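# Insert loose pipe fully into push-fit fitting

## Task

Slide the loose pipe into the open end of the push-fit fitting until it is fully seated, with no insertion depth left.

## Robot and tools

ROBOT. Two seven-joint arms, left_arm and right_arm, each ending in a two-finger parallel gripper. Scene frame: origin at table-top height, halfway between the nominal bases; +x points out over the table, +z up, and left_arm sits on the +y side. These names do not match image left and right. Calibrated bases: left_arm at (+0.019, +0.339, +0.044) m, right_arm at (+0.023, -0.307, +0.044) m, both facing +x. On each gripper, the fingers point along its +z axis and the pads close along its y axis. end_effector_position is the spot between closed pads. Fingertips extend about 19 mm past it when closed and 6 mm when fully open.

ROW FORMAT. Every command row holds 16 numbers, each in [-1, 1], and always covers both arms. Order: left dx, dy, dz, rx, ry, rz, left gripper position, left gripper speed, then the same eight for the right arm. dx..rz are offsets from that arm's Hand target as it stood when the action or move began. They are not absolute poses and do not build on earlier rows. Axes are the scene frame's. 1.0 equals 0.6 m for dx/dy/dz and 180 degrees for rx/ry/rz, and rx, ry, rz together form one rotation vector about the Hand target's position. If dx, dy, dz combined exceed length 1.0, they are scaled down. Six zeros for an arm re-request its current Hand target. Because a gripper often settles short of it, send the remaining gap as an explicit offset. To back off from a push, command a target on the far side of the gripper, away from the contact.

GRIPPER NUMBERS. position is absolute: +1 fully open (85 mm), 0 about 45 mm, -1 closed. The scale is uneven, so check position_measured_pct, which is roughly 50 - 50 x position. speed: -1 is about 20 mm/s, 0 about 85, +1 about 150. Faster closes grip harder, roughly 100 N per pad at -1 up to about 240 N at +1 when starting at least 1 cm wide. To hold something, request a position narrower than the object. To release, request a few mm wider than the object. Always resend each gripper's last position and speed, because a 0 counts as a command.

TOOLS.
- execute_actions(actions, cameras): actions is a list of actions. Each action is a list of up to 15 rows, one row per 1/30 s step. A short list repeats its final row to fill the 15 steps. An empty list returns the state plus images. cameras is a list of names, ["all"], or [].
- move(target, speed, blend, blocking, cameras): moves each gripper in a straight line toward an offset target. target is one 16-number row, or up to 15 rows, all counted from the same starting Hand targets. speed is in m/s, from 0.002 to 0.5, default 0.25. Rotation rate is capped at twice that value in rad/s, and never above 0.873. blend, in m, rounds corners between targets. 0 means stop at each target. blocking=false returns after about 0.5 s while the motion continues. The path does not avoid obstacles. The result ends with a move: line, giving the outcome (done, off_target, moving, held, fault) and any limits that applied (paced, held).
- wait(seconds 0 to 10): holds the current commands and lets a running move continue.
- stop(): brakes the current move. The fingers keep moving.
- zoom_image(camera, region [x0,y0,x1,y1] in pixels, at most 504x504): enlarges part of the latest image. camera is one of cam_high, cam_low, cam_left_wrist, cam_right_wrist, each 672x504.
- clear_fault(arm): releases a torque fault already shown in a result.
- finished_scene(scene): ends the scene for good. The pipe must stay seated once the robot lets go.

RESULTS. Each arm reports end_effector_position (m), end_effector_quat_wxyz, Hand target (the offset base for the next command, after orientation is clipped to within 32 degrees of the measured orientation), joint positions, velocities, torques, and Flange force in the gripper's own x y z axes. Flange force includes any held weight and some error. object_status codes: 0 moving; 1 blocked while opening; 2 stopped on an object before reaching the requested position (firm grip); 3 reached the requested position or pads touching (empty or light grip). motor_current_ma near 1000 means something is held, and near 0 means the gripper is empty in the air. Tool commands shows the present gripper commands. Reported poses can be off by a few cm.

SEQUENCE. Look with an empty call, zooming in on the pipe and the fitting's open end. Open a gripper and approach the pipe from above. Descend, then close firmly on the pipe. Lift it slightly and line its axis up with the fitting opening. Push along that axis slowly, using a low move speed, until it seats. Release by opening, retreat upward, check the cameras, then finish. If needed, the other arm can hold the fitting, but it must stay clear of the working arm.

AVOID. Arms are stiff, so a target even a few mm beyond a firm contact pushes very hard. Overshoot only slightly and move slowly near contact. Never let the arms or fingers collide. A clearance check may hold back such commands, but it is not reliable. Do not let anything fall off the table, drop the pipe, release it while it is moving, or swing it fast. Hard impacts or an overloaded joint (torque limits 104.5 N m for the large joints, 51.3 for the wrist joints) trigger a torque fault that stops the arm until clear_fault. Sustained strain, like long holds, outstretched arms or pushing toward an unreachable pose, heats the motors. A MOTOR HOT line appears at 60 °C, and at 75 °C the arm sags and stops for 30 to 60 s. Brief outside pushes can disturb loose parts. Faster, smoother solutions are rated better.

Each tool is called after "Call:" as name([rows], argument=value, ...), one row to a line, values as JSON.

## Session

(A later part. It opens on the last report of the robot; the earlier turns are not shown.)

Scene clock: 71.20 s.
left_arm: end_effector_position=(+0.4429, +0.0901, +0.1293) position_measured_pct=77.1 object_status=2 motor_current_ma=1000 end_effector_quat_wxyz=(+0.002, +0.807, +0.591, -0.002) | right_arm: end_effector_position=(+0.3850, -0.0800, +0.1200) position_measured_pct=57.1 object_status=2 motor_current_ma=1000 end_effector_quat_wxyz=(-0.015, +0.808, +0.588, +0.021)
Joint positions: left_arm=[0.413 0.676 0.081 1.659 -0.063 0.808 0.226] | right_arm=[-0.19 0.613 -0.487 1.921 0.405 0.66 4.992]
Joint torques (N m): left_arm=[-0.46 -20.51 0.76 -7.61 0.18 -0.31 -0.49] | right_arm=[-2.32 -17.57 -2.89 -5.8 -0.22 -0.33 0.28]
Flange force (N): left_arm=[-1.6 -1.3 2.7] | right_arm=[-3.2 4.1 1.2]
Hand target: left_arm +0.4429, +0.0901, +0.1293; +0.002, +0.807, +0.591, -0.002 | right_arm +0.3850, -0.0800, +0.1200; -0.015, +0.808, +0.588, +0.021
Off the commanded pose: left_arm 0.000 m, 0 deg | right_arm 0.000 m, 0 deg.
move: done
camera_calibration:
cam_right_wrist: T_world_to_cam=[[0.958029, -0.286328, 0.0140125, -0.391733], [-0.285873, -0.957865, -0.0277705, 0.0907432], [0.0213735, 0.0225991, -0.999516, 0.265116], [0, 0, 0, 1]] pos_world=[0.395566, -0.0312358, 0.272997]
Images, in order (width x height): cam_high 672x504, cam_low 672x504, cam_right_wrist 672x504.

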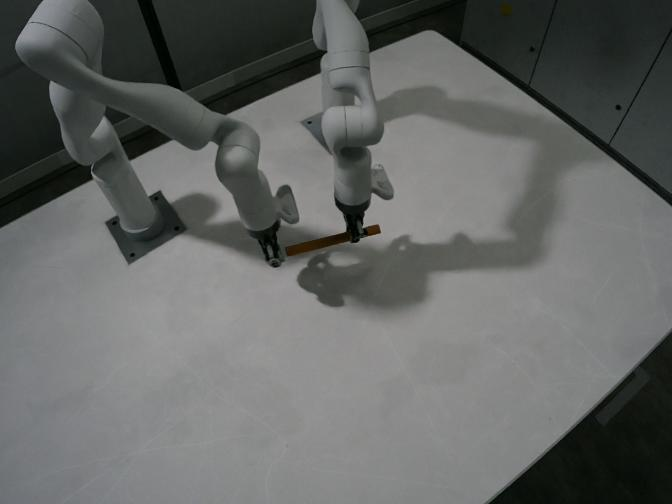

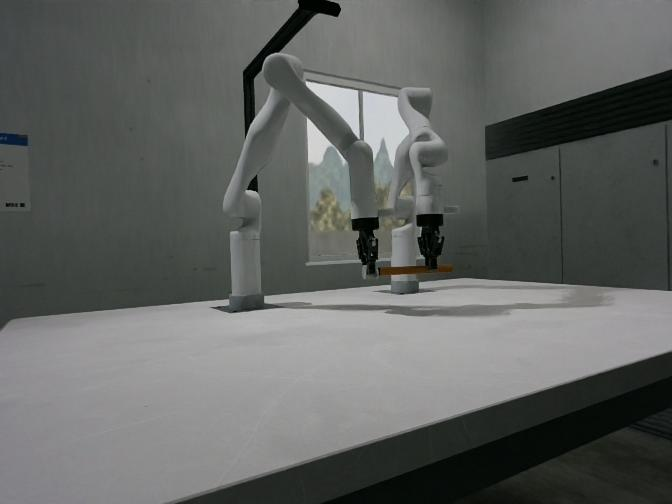

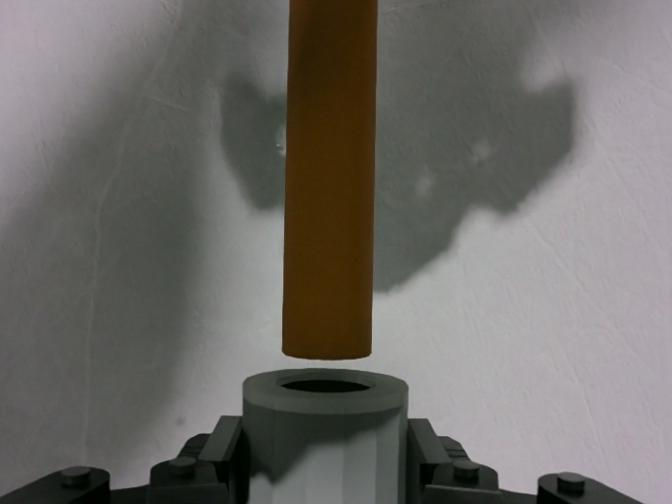

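Call:
zoom_image(camera="cam_right_wrist", region=[226, 310, 426, 470])

Call:
zoom_image(camera="cam_right_wrist", region=[226, 0, 426, 160])

Scaled by 2.520.

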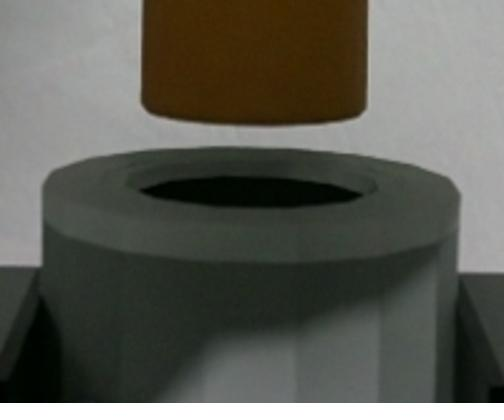

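Scaled by 2.520.

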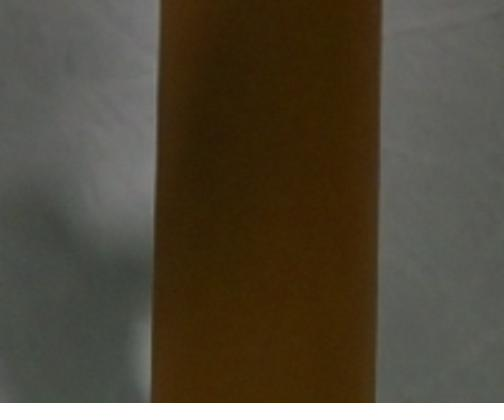

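Call:
move(target=[-0.0035, -0.0103, -0.0012, 0, 0, 0, -1.0, -0.5, 0, 0, 0, 0, 0, 0, -1.0, -0.5], speed=0.04, cameras=["cam_right_wrist", "cam_low"])

Call:
zoom_image(camera="cam_right_wrist", region=[266, 340, 386, 436])

Call:
zoom_image(camera="cam_low", region=[360, 255, 400, 285])

Scene clock: 77.27 s.
left_arm: end_effector_position=(+0.4408, +0.0840, +0.1286) position_measured_pct=77.1 object_status=2 motor_current_ma=1000 end_effector_quat_wxyz=(+0.002, +0.807, +0.591, -0.002) | right_arm: end_effector_position=(+0.3850, -0.0800, +0.1200) position_measured_pct=57.1 object_status=2 motor_current_ma=1000 end_effector_quat_wxyz=(-0.015, +0.808, +0.588, +0.021)
Joint positions: left_arm=[0.427 0.679 0.08 1.655 -0.063 0.809 0.239] | right_arm=[-0.19 0.613 -0.487 1.921 0.405 0.66 4.992]
Joint torques (N m): left_arm=[-0.46 -20.66 0.79 -7.69 0.19 -0.36 -0.45] | right_arm=[-2.21 -17.63 -2.9 -6.07 -0.2 -0.31 0.23]
Flange force (N): left_arm=[-1.5 -1.4 2.8] | right_arm=[-3.6 3.5 1.6]
Hand target: left_arm +0.4407, +0.0839, +0.1286; +0.002, +0.807, +0.591, -0.002 | right_arm +0.3850, -0.0800, +0.1200; -0.015, +0.808, +0.588, +0.021
Off the commanded pose: left_arm 0.000 m, 0 deg | right_arm 0.000 m, 0 deg.
move: done
camera_calibration:
cam_right_wrist: T_world_to_cam=[[0.958027, -0.286331, 0.0140795, -0.391779], [-0.285872, -0.957862, -0.0278948, 0.0906806], [0.0214734, 0.022699, -0.999512, 0.265081], [0, 0, 0, 1]] pos_world=[0.395566, -0.0313361, 0.272997]
Images, in order (width x height): cam_low 672x504, cam_right_wrist 672x504.

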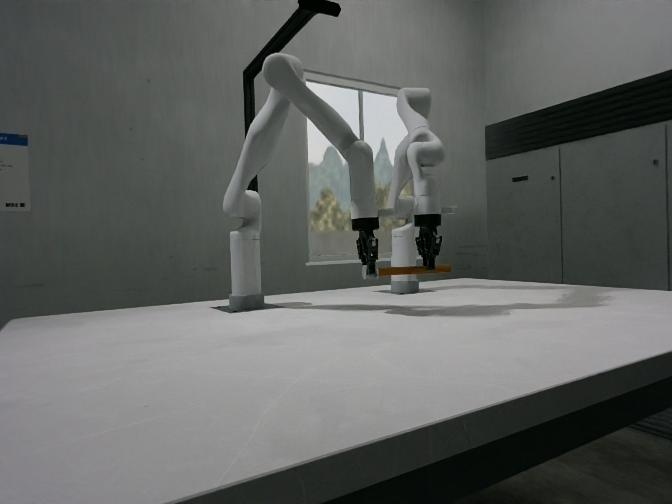

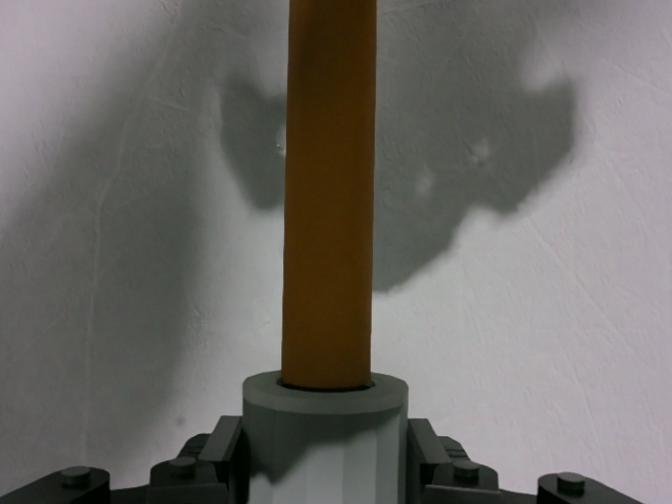

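Scaled by 4.200.

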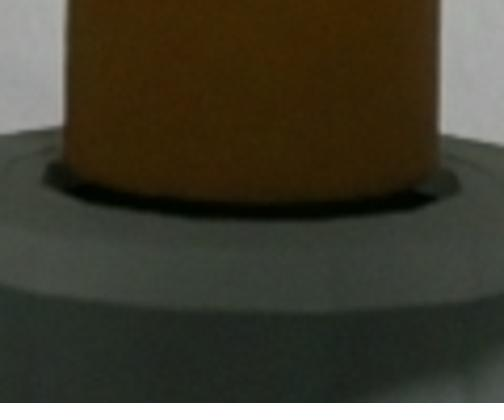

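Scaled by 12.600 from the camera's 672x504 image, which has a finer 960x720 frame.

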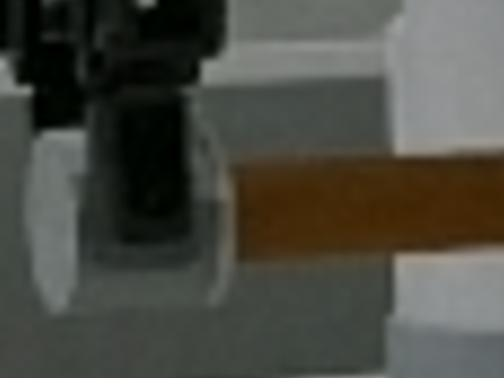

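Call:
move(target=[-0.0015, -0.0048, 0, 0, 0, 0, -1.0, -0.5, 0, 0, 0, 0, 0, 0, -1.0, -0.5], speed=0.02, cameras=["cam_right_wrist", "cam_low"])

Call:
zoom_image(camera="cam_right_wrist", region=[266, 340, 386, 436])

Call:
zoom_image(camera="cam_low", region=[360, 255, 400, 285])

Scene clock: 78.73 s.
left_arm: end_effector_position=(+0.4399, +0.0811, +0.1286) position_measured_pct=77.1 object_status=2 motor_current_ma=1000 end_effector_quat_wxyz=(+0.002, +0.807, +0.591, -0.002) | right_arm: end_effector_position=(+0.3850, -0.0800, +0.1200) position_measured_pct=57.1 object_status=2 motor_current_ma=1000 end_effector_quat_wxyz=(-0.015, +0.808, +0.588, +0.021)
Joint positions: left_arm=[0.433 0.68 0.08 1.652 -0.063 0.81 0.244] | right_arm=[-0.19 0.613 -0.487 1.921 0.405 0.66 4.992]
Joint torques (N m): left_arm=[-0.4 -20.55 0.79 -7.5 0.2 -0.3 -0.56] | right_arm=[-2.25 -17.66 -2.9 -6.06 -0.2 -0.36 0.2]
Flange force (N): left_arm=[-1.6 -1.0 2.6] | right_arm=[-3.6 3.7 1.4]
Hand target: left_arm +0.4398, +0.0811, +0.1286; +0.002, +0.807, +0.591, -0.002 | right_arm +0.3850, -0.0800, +0.1200; -0.015, +0.808, +0.588, +0.021
Off the commanded pose: left_arm 0.000 m, 0 deg | right_arm 0.000 m, 0 deg.
move: done
camera_calibration:
cam_right_wrist: T_world_to_cam=[[0.958029, -0.286329, 0.0139838, -0.391754], [-0.285872, -0.957862, -0.0278662, 0.0906731], [0.0213735, 0.0226991, -0.999514, 0.265121], [0, 0, 0, 1]] pos_world=[0.395566, -0.0313361, 0.272998]
Images, in order (width x height): cam_low 672x504, cam_right_wrist 672x504.

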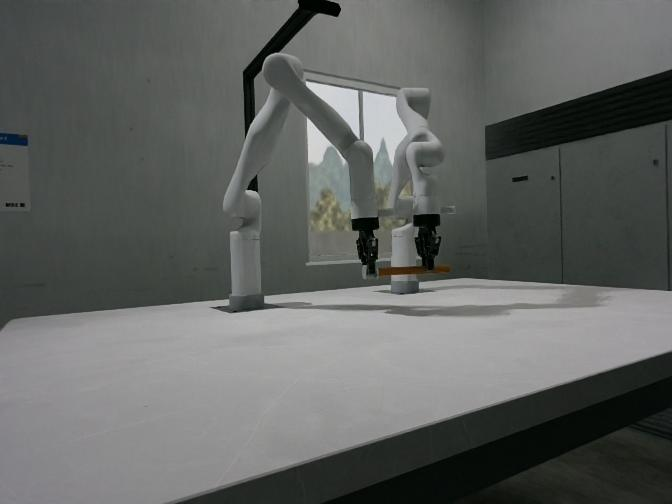

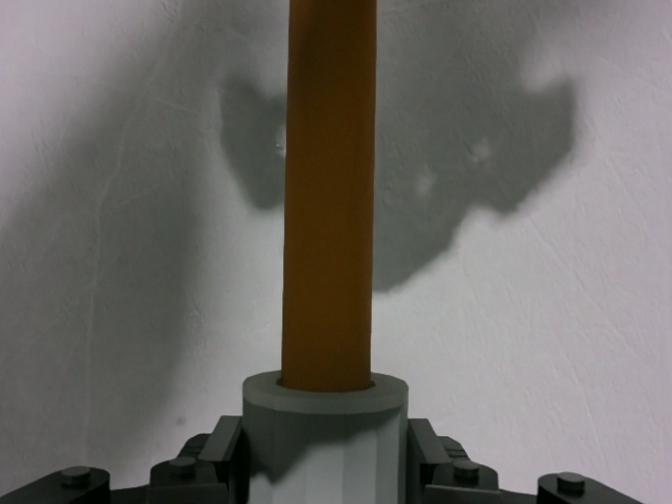

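Scaled by 4.200.

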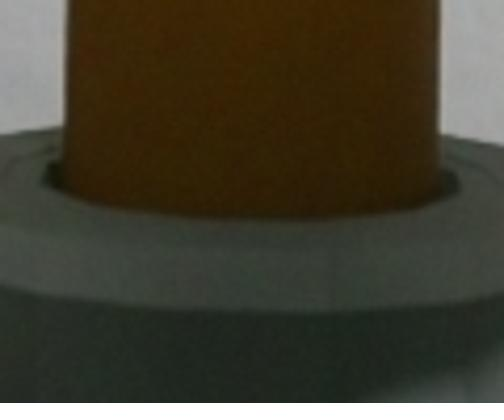

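Scaled by 12.600 from the camera's 672x504 image, which has a finer 960x720 frame.

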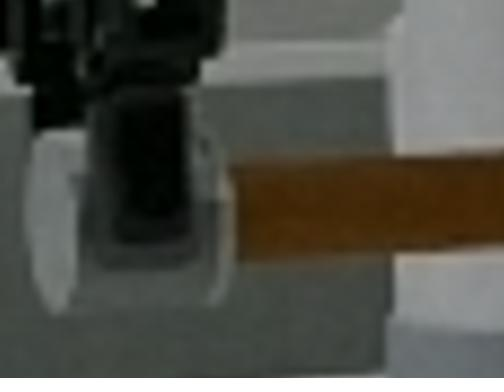

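Call:
move(target=[-0.0015, -0.0048, 0, 0, 0, 0, -1.0, -0.5, 0, 0, 0, 0, 0, 0, -1.0, -0.5], speed=0.02, cameras=["cam_right_wrist", "cam_low"])

Call:
zoom_image(camera="cam_right_wrist", region=[266, 340, 386, 436])

Call:
zoom_image(camera="cam_low", region=[360, 255, 400, 285])

Scene clock: 80.20 s.
left_arm: end_effector_position=(+0.4390, +0.0782, +0.1286) position_measured_pct=77.1 object_status=2 motor_current_ma=1000 end_effector_quat_wxyz=(+0.002, +0.807, +0.591, -0.002) | right_arm: end_effector_position=(+0.3850, -0.0800, +0.1200) position_measured_pct=57.1 object_status=2 motor_current_ma=1000 end_effector_quat_wxyz=(-0.015, +0.808, +0.588, +0.021)
Joint positions: left_arm=[0.439 0.682 0.08 1.65 -0.063 0.812 0.25] | right_arm=[-0.19 0.613 -0.487 1.921 0.405 0.66 4.992]
Joint torques (N m): left_arm=[0.24 -20.73 1.76 -8.03 0.65 -0.51 -0.36] | right_arm=[-2.82 -17.97 -3.59 -6.88 -0.41 -0.99 0.2]
Flange force (N): left_arm=[0.3 -2.0 2.8] | right_arm=[-5.5 4.0 1.5]
Hand target: left_arm +0.4390, +0.0782, +0.1286; +0.002, +0.807, +0.591, -0.002 | right_arm +0.3850, -0.0800, +0.1200; -0.015, +0.808, +0.588, +0.021
Off the commanded pose: left_arm 0.000 m, 0 deg | right_arm 0.000 m, 0 deg.
move: done
camera_calibration:
cam_right_wrist: T_world_to_cam=[[0.958027, -0.286331, 0.0140795, -0.391779], [-0.285872, -0.957862, -0.0278948, 0.0906806], [0.0214734, 0.022699, -0.999512, 0.265081], [0, 0, 0, 1]] pos_world=[0.395566, -0.0313361, 0.272997]
Images, in order (width x height): cam_low 672x504, cam_right_wrist 672x504.

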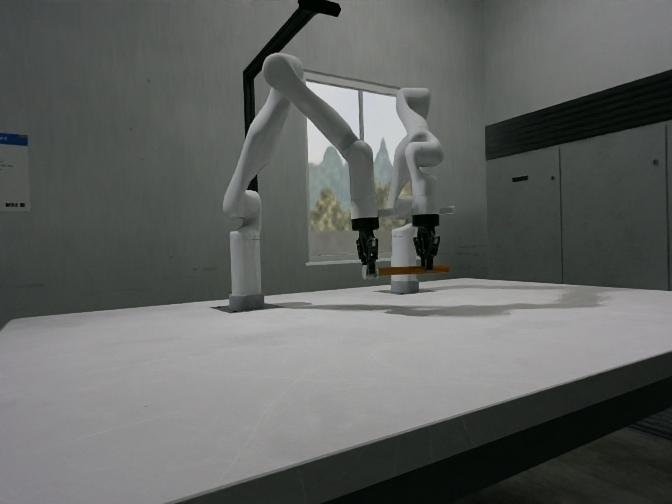

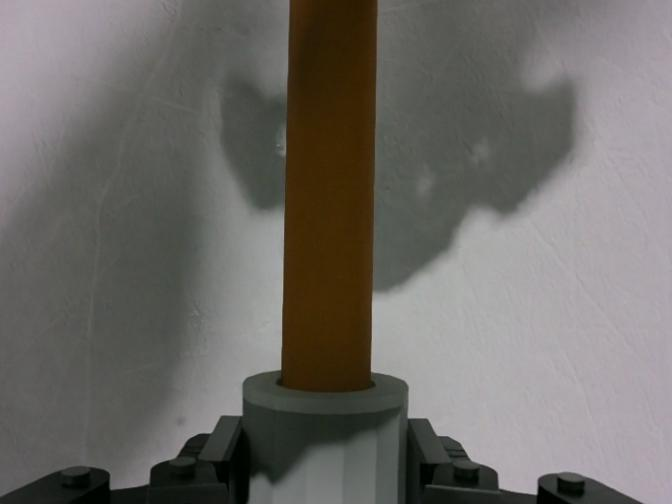

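Scaled by 4.200.

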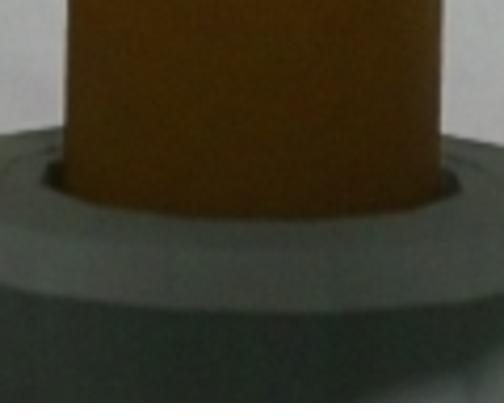

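Scaled by 12.600 from the camera's 672x504 image, which has a finer 960x720 frame.

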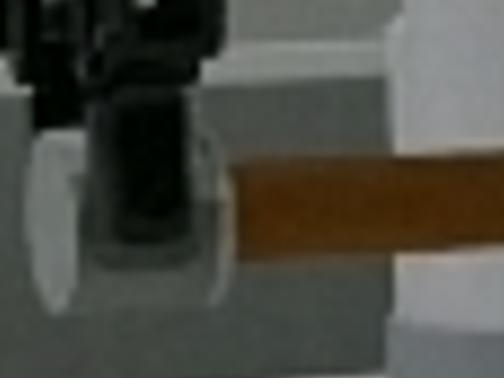

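Call:
move(target=[-0.0041, -0.0127, 0, 0, 0, 0, -1.0, -0.5, 0, 0, 0, 0, 0, 0, -1.0, -0.5], speed=0.03, cameras=["cam_right_wrist", "cam_low", "cam_left_wrist"])

Call:
zoom_image(camera="cam_right_wrist", region=[226, 344, 426, 504])

Call:
zoom_image(camera="cam_low", region=[355, 250, 455, 290])

Scene clock: 81.40 s.
left_arm: end_effector_position=(+0.4365, +0.0707, +0.1286) position_measured_pct=77.1 object_status=2 motor_current_ma=1000 end_effector_quat_wxyz=(+0.002, +0.807, +0.591, -0.002) | right_arm: end_effector_position=(+0.3850, -0.0802, +0.1199) position_measured_pct=57.1 object_status=2 motor_current_ma=1000 end_effector_quat_wxyz=(-0.015, +0.808, +0.588, +0.021)
Joint positions: left_arm=[0.455 0.685 0.079 1.642 -0.062 0.815 0.266] | right_arm=[-0.189 0.613 -0.487 1.921 0.405 0.66 4.992]
Joint torques (N m): left_arm=[11.85 -21.62 13.53 -10.81 6.2 -2.83 -0.56] | right_arm=[-9.2 -20.62 -11.27 -16.31 -1.78 -8.33 0.23]
Flange force (N): left_arm=[24.3 -2.0 2.1] | right_arm=[-26.9 5.3 -0.3]
Hand target: left_arm +0.4365, +0.0706, +0.1286; +0.002, +0.807, +0.591, -0.002 | right_arm +0.3850, -0.0800, +0.1200; -0.015, +0.808, +0.588, +0.021
Off the commanded pose: left_arm 0.000 m, 0 deg | right_arm 0.000 m, 0 deg.
move: done
camera_calibration:
cam_left_wrist: T_world_to_cam=[[0.959377, -0.281375, -0.0206052, -0.393784], [-0.280372, -0.958995, 0.0414737, 0.232415], [-0.03143, -0.0340118, -0.998927, 0.298332], [0, 0, 0, 1]] pos_world=[0.452326, 0.122231, 0.280259]
cam_right_wrist: T_world_to_cam=[[0.957976, -0.286508, 0.0139684, -0.391762], [-0.286058, -0.957816, -0.0275542, 0.0905659], [0.0212737, 0.0224005, -0.999523, 0.265056], [0, 0, 0, 1]] pos_world=[0.395567, -0.0314347, 0.272897]
Images, in order (width x height): cam_low 672x504, cam_left_wrist 672x504, cam_right_wrist 672x504.

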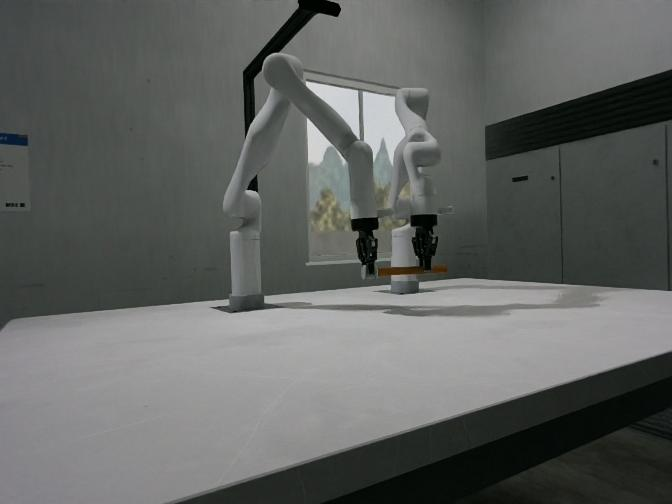

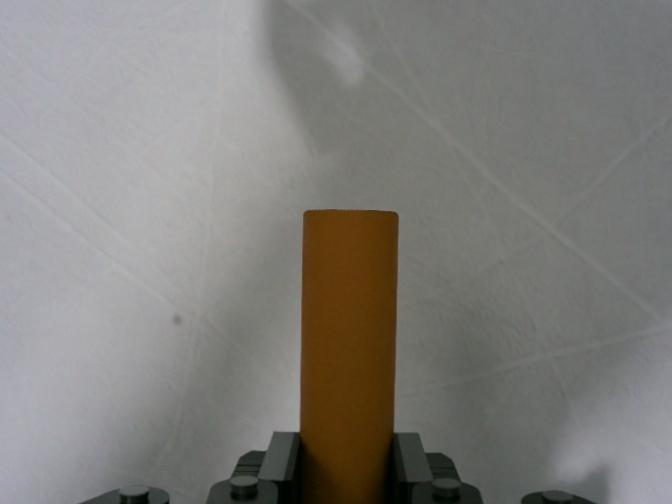

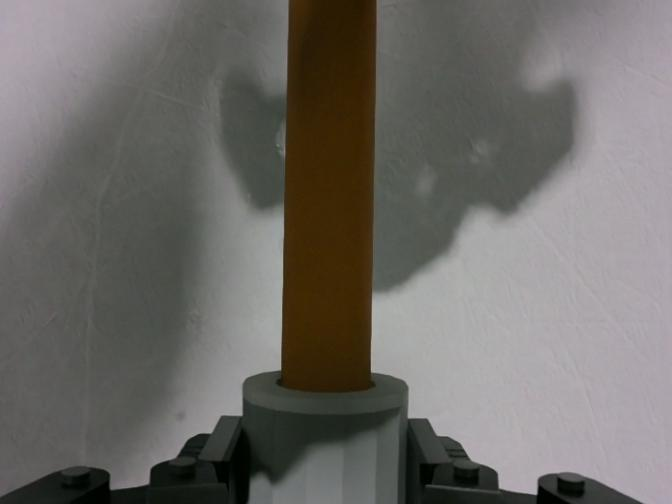

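Scaled by 2.520.

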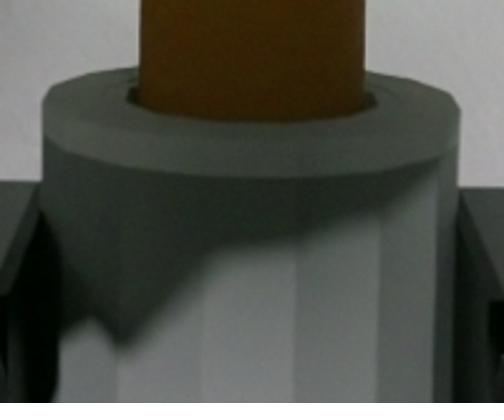

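Scaled by 5.040 from the camera's 672x504 image, which has a finer 960x720 frame.

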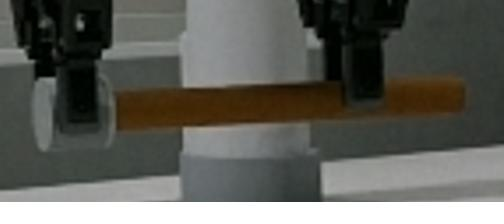

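Call:
move(target=[-0.0026, -0.0079, 0, 0, 0, 0, -1.0, -0.5, 0, 0, 0, 0, 0, 0, -1.0, -0.5], speed=0.03, cameras=["cam_right_wrist", "cam_low", "cam_left_wrist"])

Call:
zoom_image(camera="cam_right_wrist", region=[226, 344, 426, 504])

Call:
zoom_image(camera="cam_low", region=[355, 250, 455, 290])

Scene clock: 82.83 s.
left_arm: end_effector_position=(+0.4349, +0.0659, +0.1286) position_measured_pct=77.1 object_status=2 motor_current_ma=1000 end_effector_quat_wxyz=(+0.002, +0.807, +0.591, -0.002) | right_arm: end_effector_position=(+0.3850, -0.0800, +0.1200) position_measured_pct=57.1 object_status=2 motor_current_ma=1000 end_effector_quat_wxyz=(-0.015, +0.808, +0.588, +0.021)
Joint positions: left_arm=[0.465 0.687 0.079 1.637 -0.062 0.818 0.275] | right_arm=[-0.19 0.613 -0.487 1.921 0.405 0.66 4.992]
Joint torques (N m): left_arm=[11.87 -21.64 13.64 -10.95 6.18 -2.84 -0.38] | right_arm=[-9.15 -20.58 -11.19 -16.33 -1.72 -8.31 0.22]
Flange force (N): left_arm=[24.7 -2.3 2.1] | right_arm=[-27.0 5.2 -0.5]
Hand target: left_arm +0.4349, +0.0658, +0.1286; +0.002, +0.807, +0.591, -0.002 | right_arm +0.3851, -0.0800, +0.1200; -0.015, +0.808, +0.588, +0.021
Off the commanded pose: left_arm 0.000 m, 0 deg | right_arm 0.000 m, 0 deg.
move: done
camera_calibration:
cam_left_wrist: T_world_to_cam=[[0.959374, -0.281378, -0.0206729, -0.393579], [-0.280369, -0.958991, 0.0415976, 0.227328], [-0.0315298, -0.0341117, -0.998921, 0.298174], [0, 0, 0, 1]] pos_world=[0.450727, 0.117432, 0.28026]
cam_right_wrist: T_world_to_cam=[[0.958027, -0.286331, 0.0140795, -0.391779], [-0.285872, -0.957862, -0.0278948, 0.0906806], [0.0214734, 0.022699, -0.999512, 0.265081], [0, 0, 0, 1]] pos_world=[0.395566, -0.0313361, 0.272997]
Images, in order (width x height): cam_low 672x504, cam_left_wrist 672x504, cam_right_wrist 672x504.

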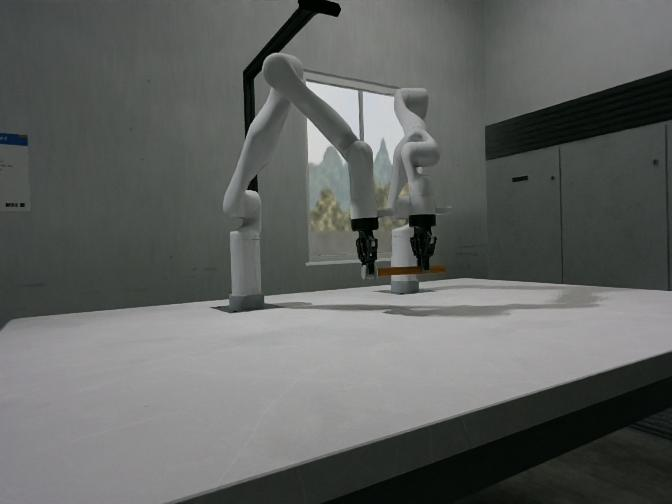

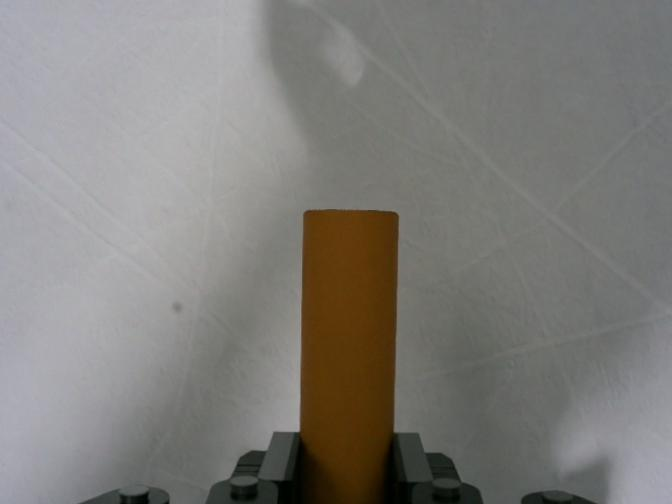

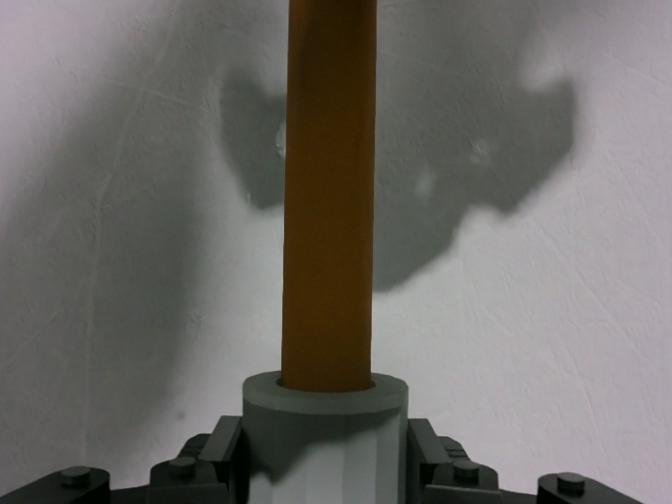

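Scaled by 2.520.

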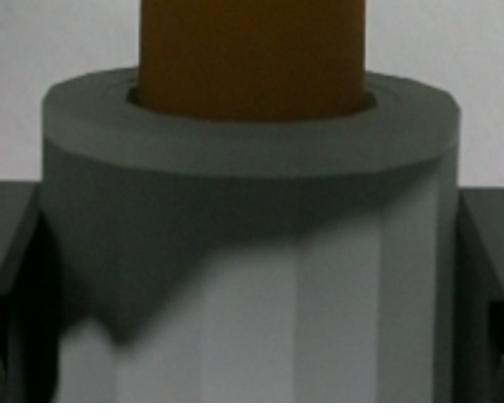

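Scaled by 5.040 from the camera's 672x504 image, which has a finer 960x720 frame.

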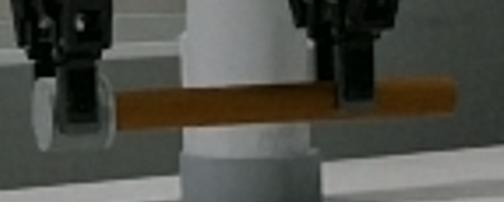

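Call:
move(target=[-0.0052, -0.0158, 0, 0, 0, 0, -1.0, -0.5, 0, 0, 0, 0, 0, 0, -1.0, -0.5], speed=0.03, cameras=["cam_right_wrist", "cam_left_wrist"])

Scene clock: 84.23 s.
left_arm: end_effector_position=(+0.4318, +0.0564, +0.1286) position_measured_pct=77.1 object_status=2 motor_current_ma=1000 end_effector_quat_wxyz=(+0.002, +0.807, +0.591, -0.002) | right_arm: end_effector_position=(+0.3850, -0.0800, +0.1200) position_measured_pct=57.1 object_status=2 motor_current_ma=1000 end_effector_quat_wxyz=(-0.015, +0.808, +0.588, +0.021)
Joint positions: left_arm=[0.486 0.692 0.078 1.627 -0.062 0.823 0.294] | right_arm=[-0.19 0.613 -0.487 1.921 0.405 0.66 4.992]
Joint torques (N m): left_arm=[12.03 -21.88 13.69 -11.21 6.25 -2.96 -0.35] | right_arm=[-9.23 -20.68 -11.23 -16.38 -1.73 -8.42 0.25]
Flange force (N): left_arm=[25.2 -2.1 2.2] | right_arm=[-27.0 5.4 -0.5]
Hand target: left_arm +0.4318, +0.0563, +0.1286; +0.002, +0.807, +0.591, -0.002 | right_arm +0.3850, -0.0800, +0.1200; -0.015, +0.808, +0.588, +0.021
Off the commanded pose: left_arm 0.000 m, 0 deg | right_arm 0.000 m, 0 deg.
move: done
camera_calibration:
cam_left_wrist: T_world_to_cam=[[0.959347, -0.28147, -0.0206705, -0.393257], [-0.280461, -0.958964, 0.0415995, 0.217386], [-0.0315313, -0.0341112, -0.998921, 0.297753], [0, 0, 0, 1]] pos_world=[0.447626, 0.107932, 0.28026]
cam_right_wrist: T_world_to_cam=[[0.958027, -0.286331, 0.0140795, -0.391779], [-0.285872, -0.957862, -0.0278948, 0.0906806], [0.0214734, 0.022699, -0.999512, 0.265081], [0, 0, 0, 1]] pos_world=[0.395566, -0.0313361, 0.272997]
Images, in order (width x height): cam_left_wrist 672x504, cam_right_wrist 672x504.

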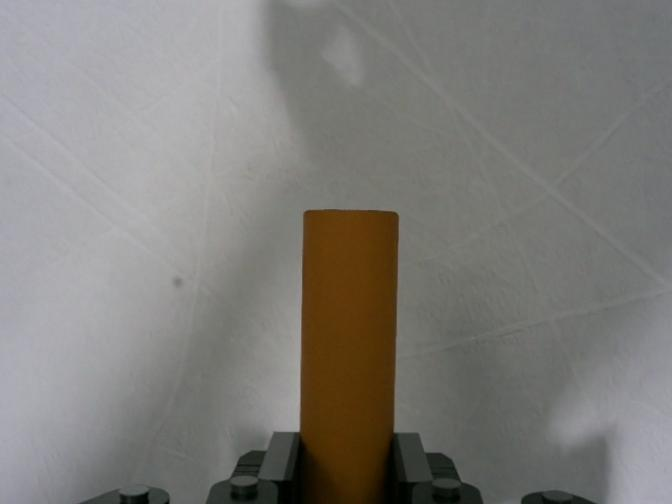

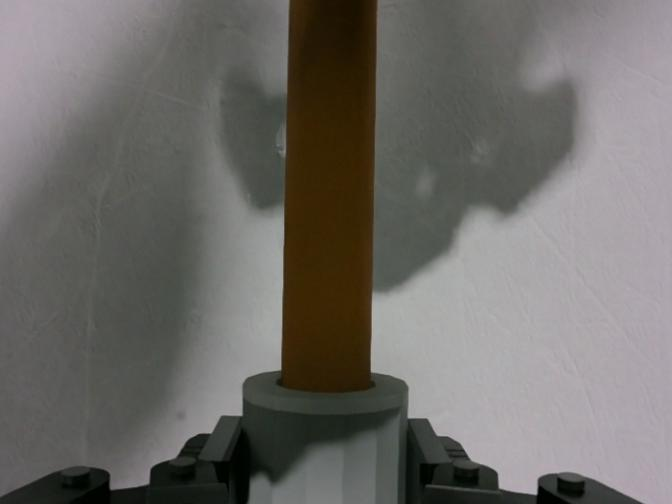

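Call:
move(target=[-0.0026, -0.0079, 0, 0, 0, 0, -1.0, -0.5, 0, 0, 0, 0, 0, 0, -1.0, -0.5], speed=0.03)

Scene clock: 85.30 s.
left_arm: end_effector_position=(+0.4303, +0.0516, +0.1286) position_measured_pct=77.1 object_status=2 motor_current_ma=1000 end_effector_quat_wxyz=(+0.002, +0.807, +0.591, -0.002) | right_arm: end_effector_position=(+0.3850, -0.0800, +0.1200) position_measured_pct=57.1 object_status=2 motor_current_ma=1000 end_effector_quat_wxyz=(-0.015, +0.808, +0.588, +0.021)
Joint positions: left_arm=[0.496 0.694 0.078 1.622 -0.062 0.826 0.304] | right_arm=[-0.19 0.613 -0.487 1.921 0.405 0.66 4.992]
Joint torques (N m): left_arm=[11.98 -22.05 13.5 -11.09 6.21 -3 -0.43] | right_arm=[-9.14 -20.65 -11.16 -16.33 -1.72 -8.33 0.21]
Flange force (N): left_arm=[24.6 -1.2 2.1] | right_arm=[-26.9 5.3 -0.5]
Hand target: left_arm +0.4303, +0.0516, +0.1286; +0.002, +0.807, +0.591, -0.002 | right_arm +0.3850, -0.0800, +0.1200; -0.015, +0.808, +0.588, +0.021
Off the commanded pose: left_arm 0.000 m, 0 deg | right_arm 0.000 m, 0 deg.
move: done

Call:
move(target=[-0.0016, -0.0048, 0, 0, 0, 0, -1.0, -0.5, 0, 0, 0, 0, 0, 0, -1.0, -0.5], speed=0.03, cameras=["cam_left_wrist", "cam_right_wrist"])

Scene clock: 86.47 s.
left_arm: end_effector_position=(+0.4293, +0.0488, +0.1286) position_measured_pct=77.1 object_status=2 motor_current_ma=1000 end_effector_quat_wxyz=(+0.002, +0.807, +0.591, -0.002) | right_arm: end_effector_position=(+0.3851, -0.0800, +0.1200) position_measured_pct=57.1 object_status=2 motor_current_ma=1000 end_effector_quat_wxyz=(-0.015, +0.808, +0.588, +0.021)
Joint positions: left_arm=[0.502 0.696 0.078 1.619 -0.062 0.828 0.309] | right_arm=[-0.19 0.613 -0.487 1.921 0.405 0.66 4.992]
Joint torques (N m): left_arm=[18.62 -22.74 20.55 -13.27 9.64 -4.63 -0.02] | right_arm=[-13.05 -22.18 -15.82 -21.88 -2.72 -12.75 0.15]
Flange force (N): left_arm=[39.5 -1.5 1.8] | right_arm=[-39.8 6.6 -1.7]
Hand target: left_arm +0.4293, +0.0487, +0.1286; +0.002, +0.807, +0.591, -0.002 | right_arm +0.3850, -0.0800, +0.1200; -0.015, +0.808, +0.588, +0.021
Off the commanded pose: left_arm 0.000 m, 0 deg | right_arm 0.000 m, 0 deg.
move: done
camera_calibration:
cam_left_wrist: T_world_to_cam=[[0.959377, -0.281375, -0.0206052, -0.393038], [-0.280372, -0.958995, 0.0414737, 0.209395], [-0.03143, -0.0340118, -0.998927, 0.297361], [0, 0, 0, 1]] pos_world=[0.445126, 0.100331, 0.280259]
cam_right_wrist: T_world_to_cam=[[0.958, -0.286423, 0.0140767, -0.39177], [-0.285963, -0.957834, -0.0278967, 0.0907186], [0.0214734, 0.0226996, -0.999512, 0.265081], [0, 0, 0, 1]] pos_world=[0.395566, -0.0313358, 0.272997]
Images, in order (width x height): cam_left_wrist 672x504, cam_right_wrist 672x504.

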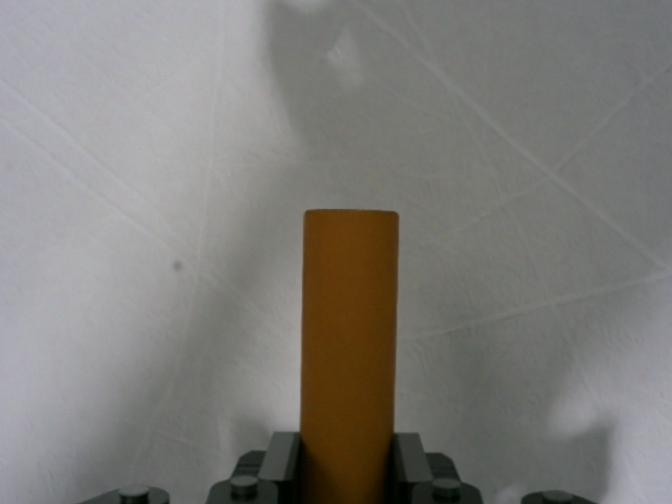

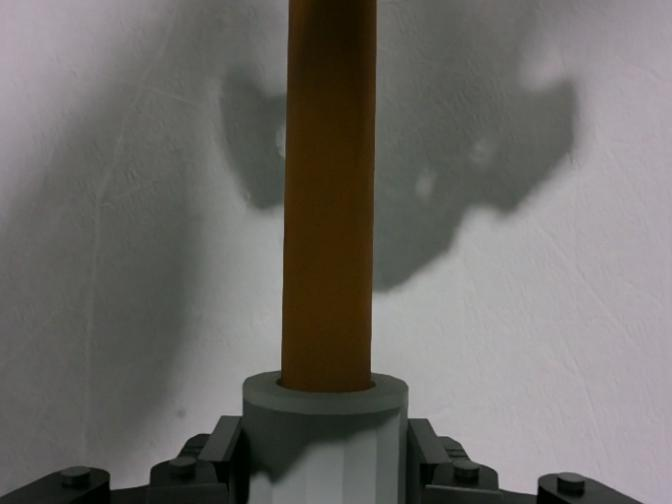

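Call:
move(target=[-0.0010, -0.0032, 0, 0, 0, 0, -1.0, -0.5, 0, 0, 0, 0, 0, 0, -1.0, -0.5], speed=0.02, cameras=["cam_left_wrist", "cam_right_wrist", "cam_low"])

Call:
zoom_image(camera="cam_low", region=[355, 250, 455, 290])

Scene clock: 89.27 s.
left_arm: end_effector_position=(+0.4287, +0.0468, +0.1286) position_measured_pct=77.1 object_status=2 motor_current_ma=1000 end_effector_quat_wxyz=(+0.002, +0.807, +0.591, -0.002) | right_arm: end_effector_position=(+0.3850, -0.0800, +0.1200) position_measured_pct=57.1 object_status=2 motor_current_ma=1000 end_effector_quat_wxyz=(-0.015, +0.808, +0.588, +0.021)
Joint positions: left_arm=[0.506 0.697 0.078 1.616 -0.061 0.829 0.313] | right_arm=[-0.19 0.613 -0.487 1.921 0.405 0.66 4.992]
Joint torques (N m): left_arm=[24.04 -23.37 26.11 -15.07 12.31 -5.96 0.02] | right_arm=[-16.07 -23.4 -19.37 -26.45 -3.38 -16.26 0.15]
Flange force (N): left_arm=[51.0 -1.9 1.6] | right_arm=[-50.2 7.1 -2.8]
Hand target: left_arm +0.4287, +0.0468, +0.1286; +0.002, +0.807, +0.591, -0.002 | right_arm +0.3850, -0.0800, +0.1200; -0.015, +0.808, +0.588, +0.021
Off the commanded pose: left_arm 0.000 m, 0 deg | right_arm 0.000 m, 0 deg.
move: done
camera_calibration:
cam_left_wrist: T_world_to_cam=[[0.959374, -0.281378, -0.0206729, -0.393005], [-0.280369, -0.958991, 0.0415976, 0.207273], [-0.0315298, -0.0341117, -0.998921, 0.297327], [0, 0, 0, 1]] pos_world=[0.444527, 0.0983317, 0.28026]
cam_right_wrist: T_world_to_cam=[[0.958002, -0.286421, 0.0139809, -0.391745], [-0.285964, -0.957835, -0.0278681, 0.0907111], [0.0213734, 0.0226997, -0.999514, 0.265122], [0, 0, 0, 1]] pos_world=[0.395566, -0.0313358, 0.272998]
Images, in order (width x height): cam_low 672x504, cam_left_wrist 672x504, cam_right_wrist 672x504.

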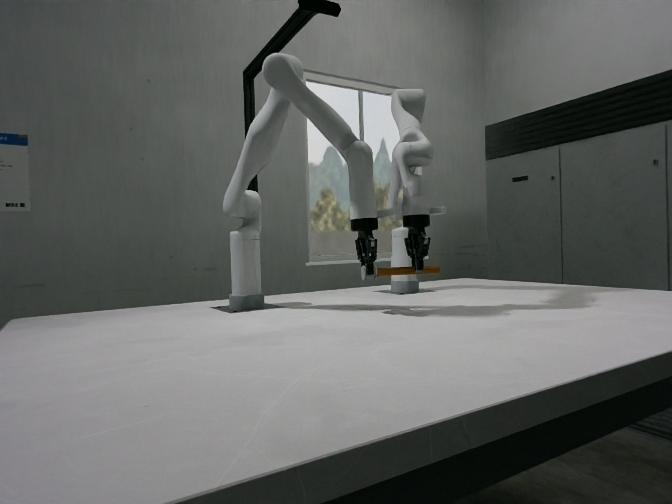

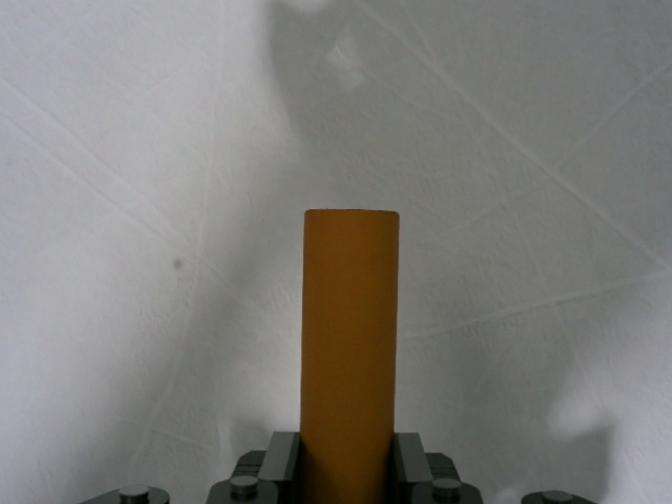

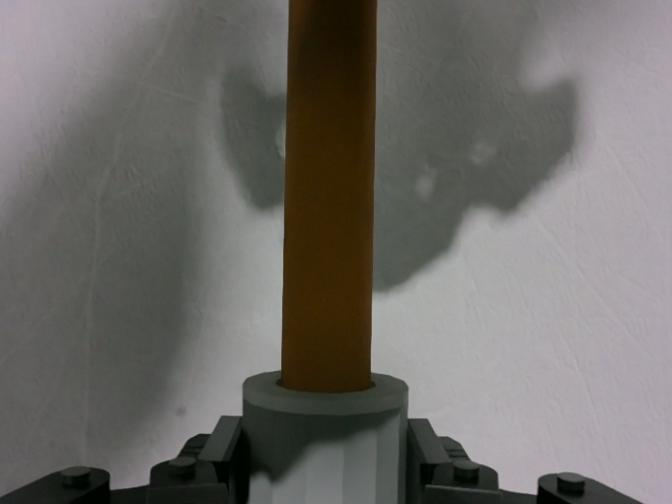

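Scaled by 5.040 from the camera's 672x504 image, which has a finer 960x720 frame.

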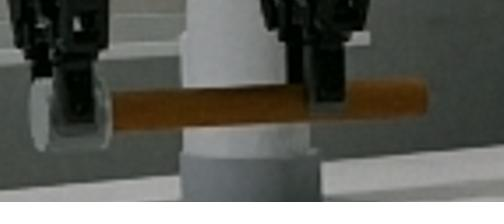

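Call:
move([
  [0.0052, 0.0158, 0, 0, 0, 0, -1.0, -0.5, 0, 0, 0, 0, 0, 0, -1.0, -0.5],
  [0.0054, 0.0165, -0.1598, -0.01448, 0.0047, 0, -1.0, -0.5, 0, 0, -0.1483, -0.01448, 0.0047, 0, -1.0, -0.5],
], speed=[0.04, 0.1], cameras=["all"])

Call:
zoom_image(camera="cam_low", region=[345, 260, 465, 330])

Scene clock: 93.17 s.
left_arm: end_effector_position=(+0.4319, +0.0567, +0.0328) position_measured_pct=77.1 object_status=2 motor_current_ma=1000 end_effector_quat_wxyz=(+0.016, +0.807, +0.590, -0.021) | right_arm: end_effector_position=(+0.3851, -0.0800, +0.0310) position_measured_pct=57.1 object_status=2 motor_current_ma=1000 end_effector_quat_wxyz=(-0.001, +0.808, +0.589, +0.002)
Joint positions: left_arm=[0.443 0.862 0.099 1.689 -0.042 0.582 0.248] | right_arm=[-0.313 0.803 -0.348 1.928 0.534 0.499 4.868]
Joint torques (N m): left_arm=[-2.13 -20.65 -0.72 -5.04 -0.39 0.17 -0.51] | right_arm=[-0.8 -19.41 -1.22 -3.36 -0.12 0.69 0.18]
Flange force (N): left_arm=[-5.0 -0.9 1.3] | right_arm=[0.3 2.6 3.1]
Hand target: left_arm +0.4319, +0.0567, +0.0327; +0.016, +0.807, +0.590, -0.021 | right_arm +0.3850, -0.0800, +0.0310; -0.001, +0.808, +0.589, +0.002
Off the commanded pose: left_arm 0.000 m, 0 deg | right_arm 0.000 m, 0 deg.
move: done
camera_calibration:
cam_left_wrist: T_world_to_cam=[[0.959048, -0.28239, -0.0219764, -0.39509], [-0.279447, -0.956003, 0.0892657, 0.21958], [-0.0462172, -0.0794689, -0.995765, 0.210798], [0, 0, 0, 1]] pos_world=[0.450014, 0.115102, 0.181622]
cam_right_wrist: T_world_to_cam=[[0.958226, -0.285722, 0.0128844, -0.390502], [-0.285935, -0.958043, 0.019849, 0.0867382], [0.00667248, -0.0227039, -0.99972, 0.178287], [0, 0, 0, 1]] pos_world=[0.397801, -0.0244283, 0.181547]

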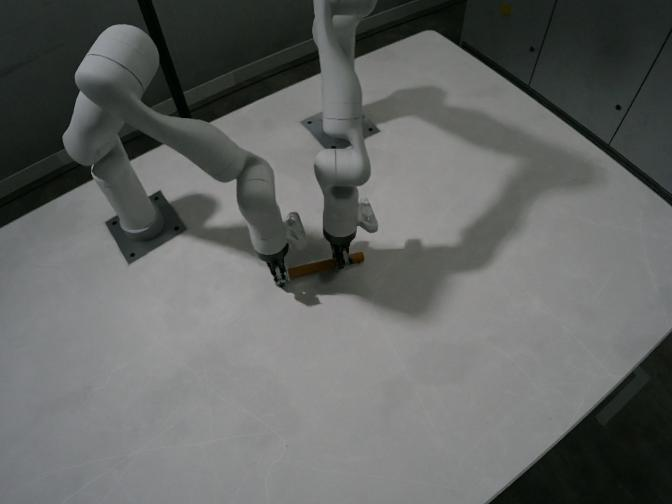

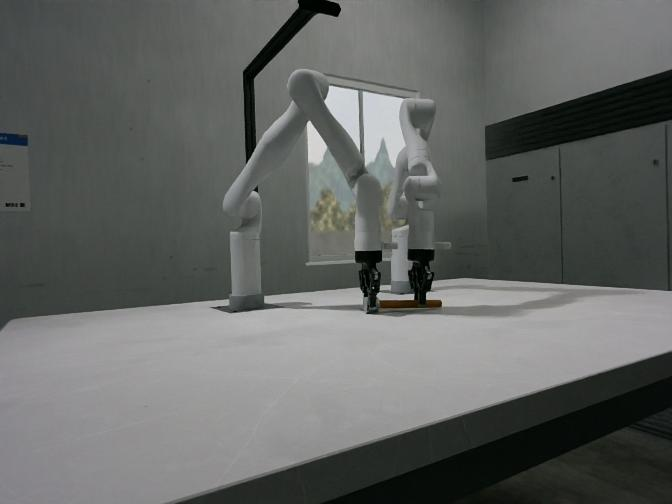

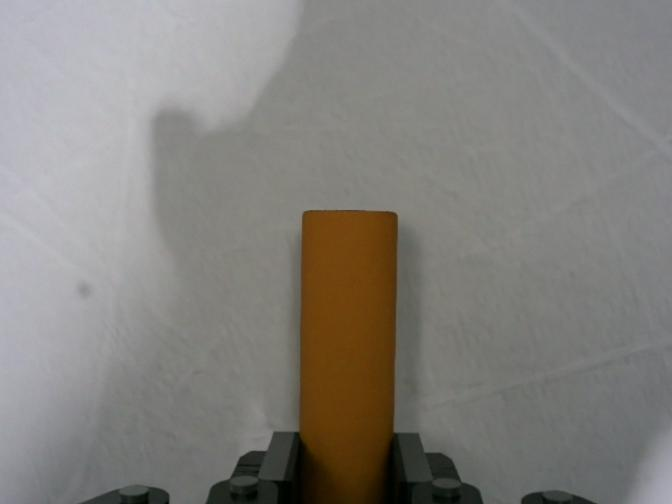

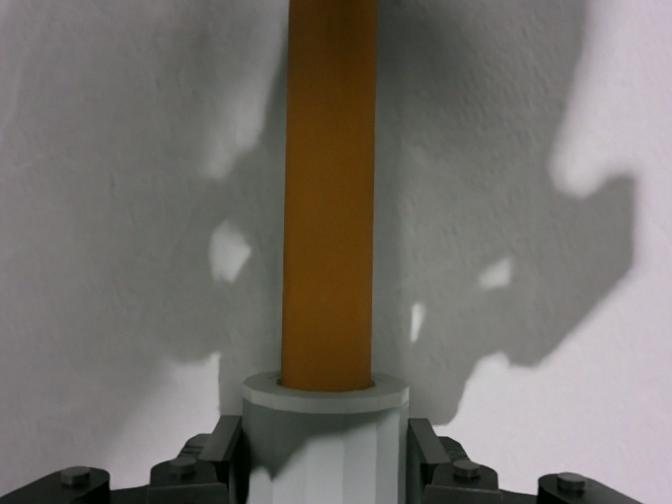

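Scaled by 4.200 from the camera's 672x504 image, which has a finer 960x720 frame.

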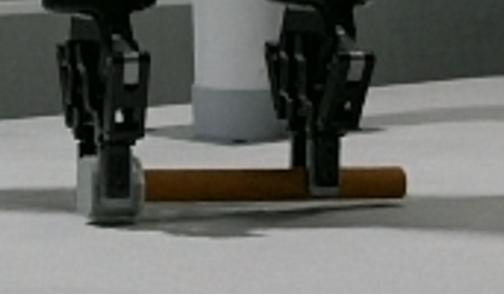

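Call:
move(target=[0, 0, -0.005, 0, 0, 0, -1.0, -0.5, 0, 0, -0.005, 0, 0, 0, -1.0, -0.5], speed=0.02, cameras=["cam_low"])

Call:
zoom_image(camera="cam_low", region=[355, 280, 455, 330])

Scene clock: 94.57 s.
left_arm: end_effector_position=(+0.4319, +0.0567, +0.0298) position_measured_pct=77.1 object_status=2 motor_current_ma=1000 end_effector_quat_wxyz=(+0.016, +0.807, +0.590, -0.021) | right_arm: end_effector_position=(+0.3851, -0.0800, +0.0280) position_measured_pct=57.1 object_status=2 motor_current_ma=1000 end_effector_quat_wxyz=(-0.001, +0.808, +0.589, +0.002)
Joint positions: left_arm=[0.443 0.868 0.098 1.69 -0.043 0.576 0.248] | right_arm=[-0.316 0.809 -0.343 1.928 0.537 0.491 4.865]
Joint torques (N m): left_arm=[-0.99 -20.6 0.57 -4.85 -0.12 0.29 -0.58] | right_arm=[-1.25 -20.01 -1.54 -4.41 -0.07 0.19 0.04]
Flange force (N): left_arm=[-3.0 -0.5 1.4] | right_arm=[-2.0 2.5 3.0]
Hand target: left_arm +0.4319, +0.0567, +0.0297; +0.016, +0.807, +0.590, -0.021 | right_arm +0.3851, -0.0800, +0.0280; -0.001, +0.808, +0.589, +0.002
Off the commanded pose: left_arm 0.000 m, 0 deg | right_arm 0.000 m, 0 deg.
move: done
Images, in order (width x height): cam_low 672x504.

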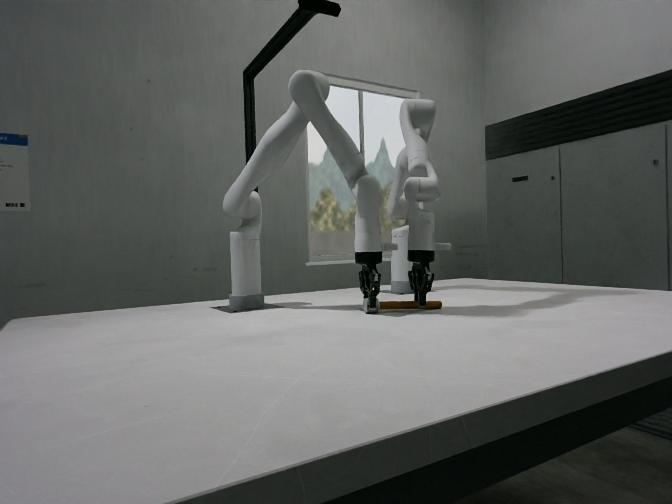

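Scaled by 5.040 from the camera's 672x504 image, which has a finer 960x720 frame.

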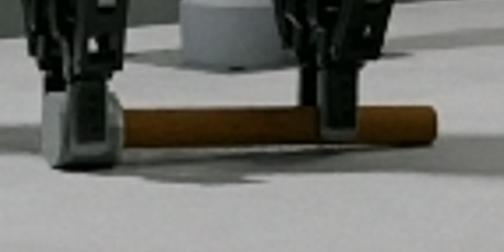

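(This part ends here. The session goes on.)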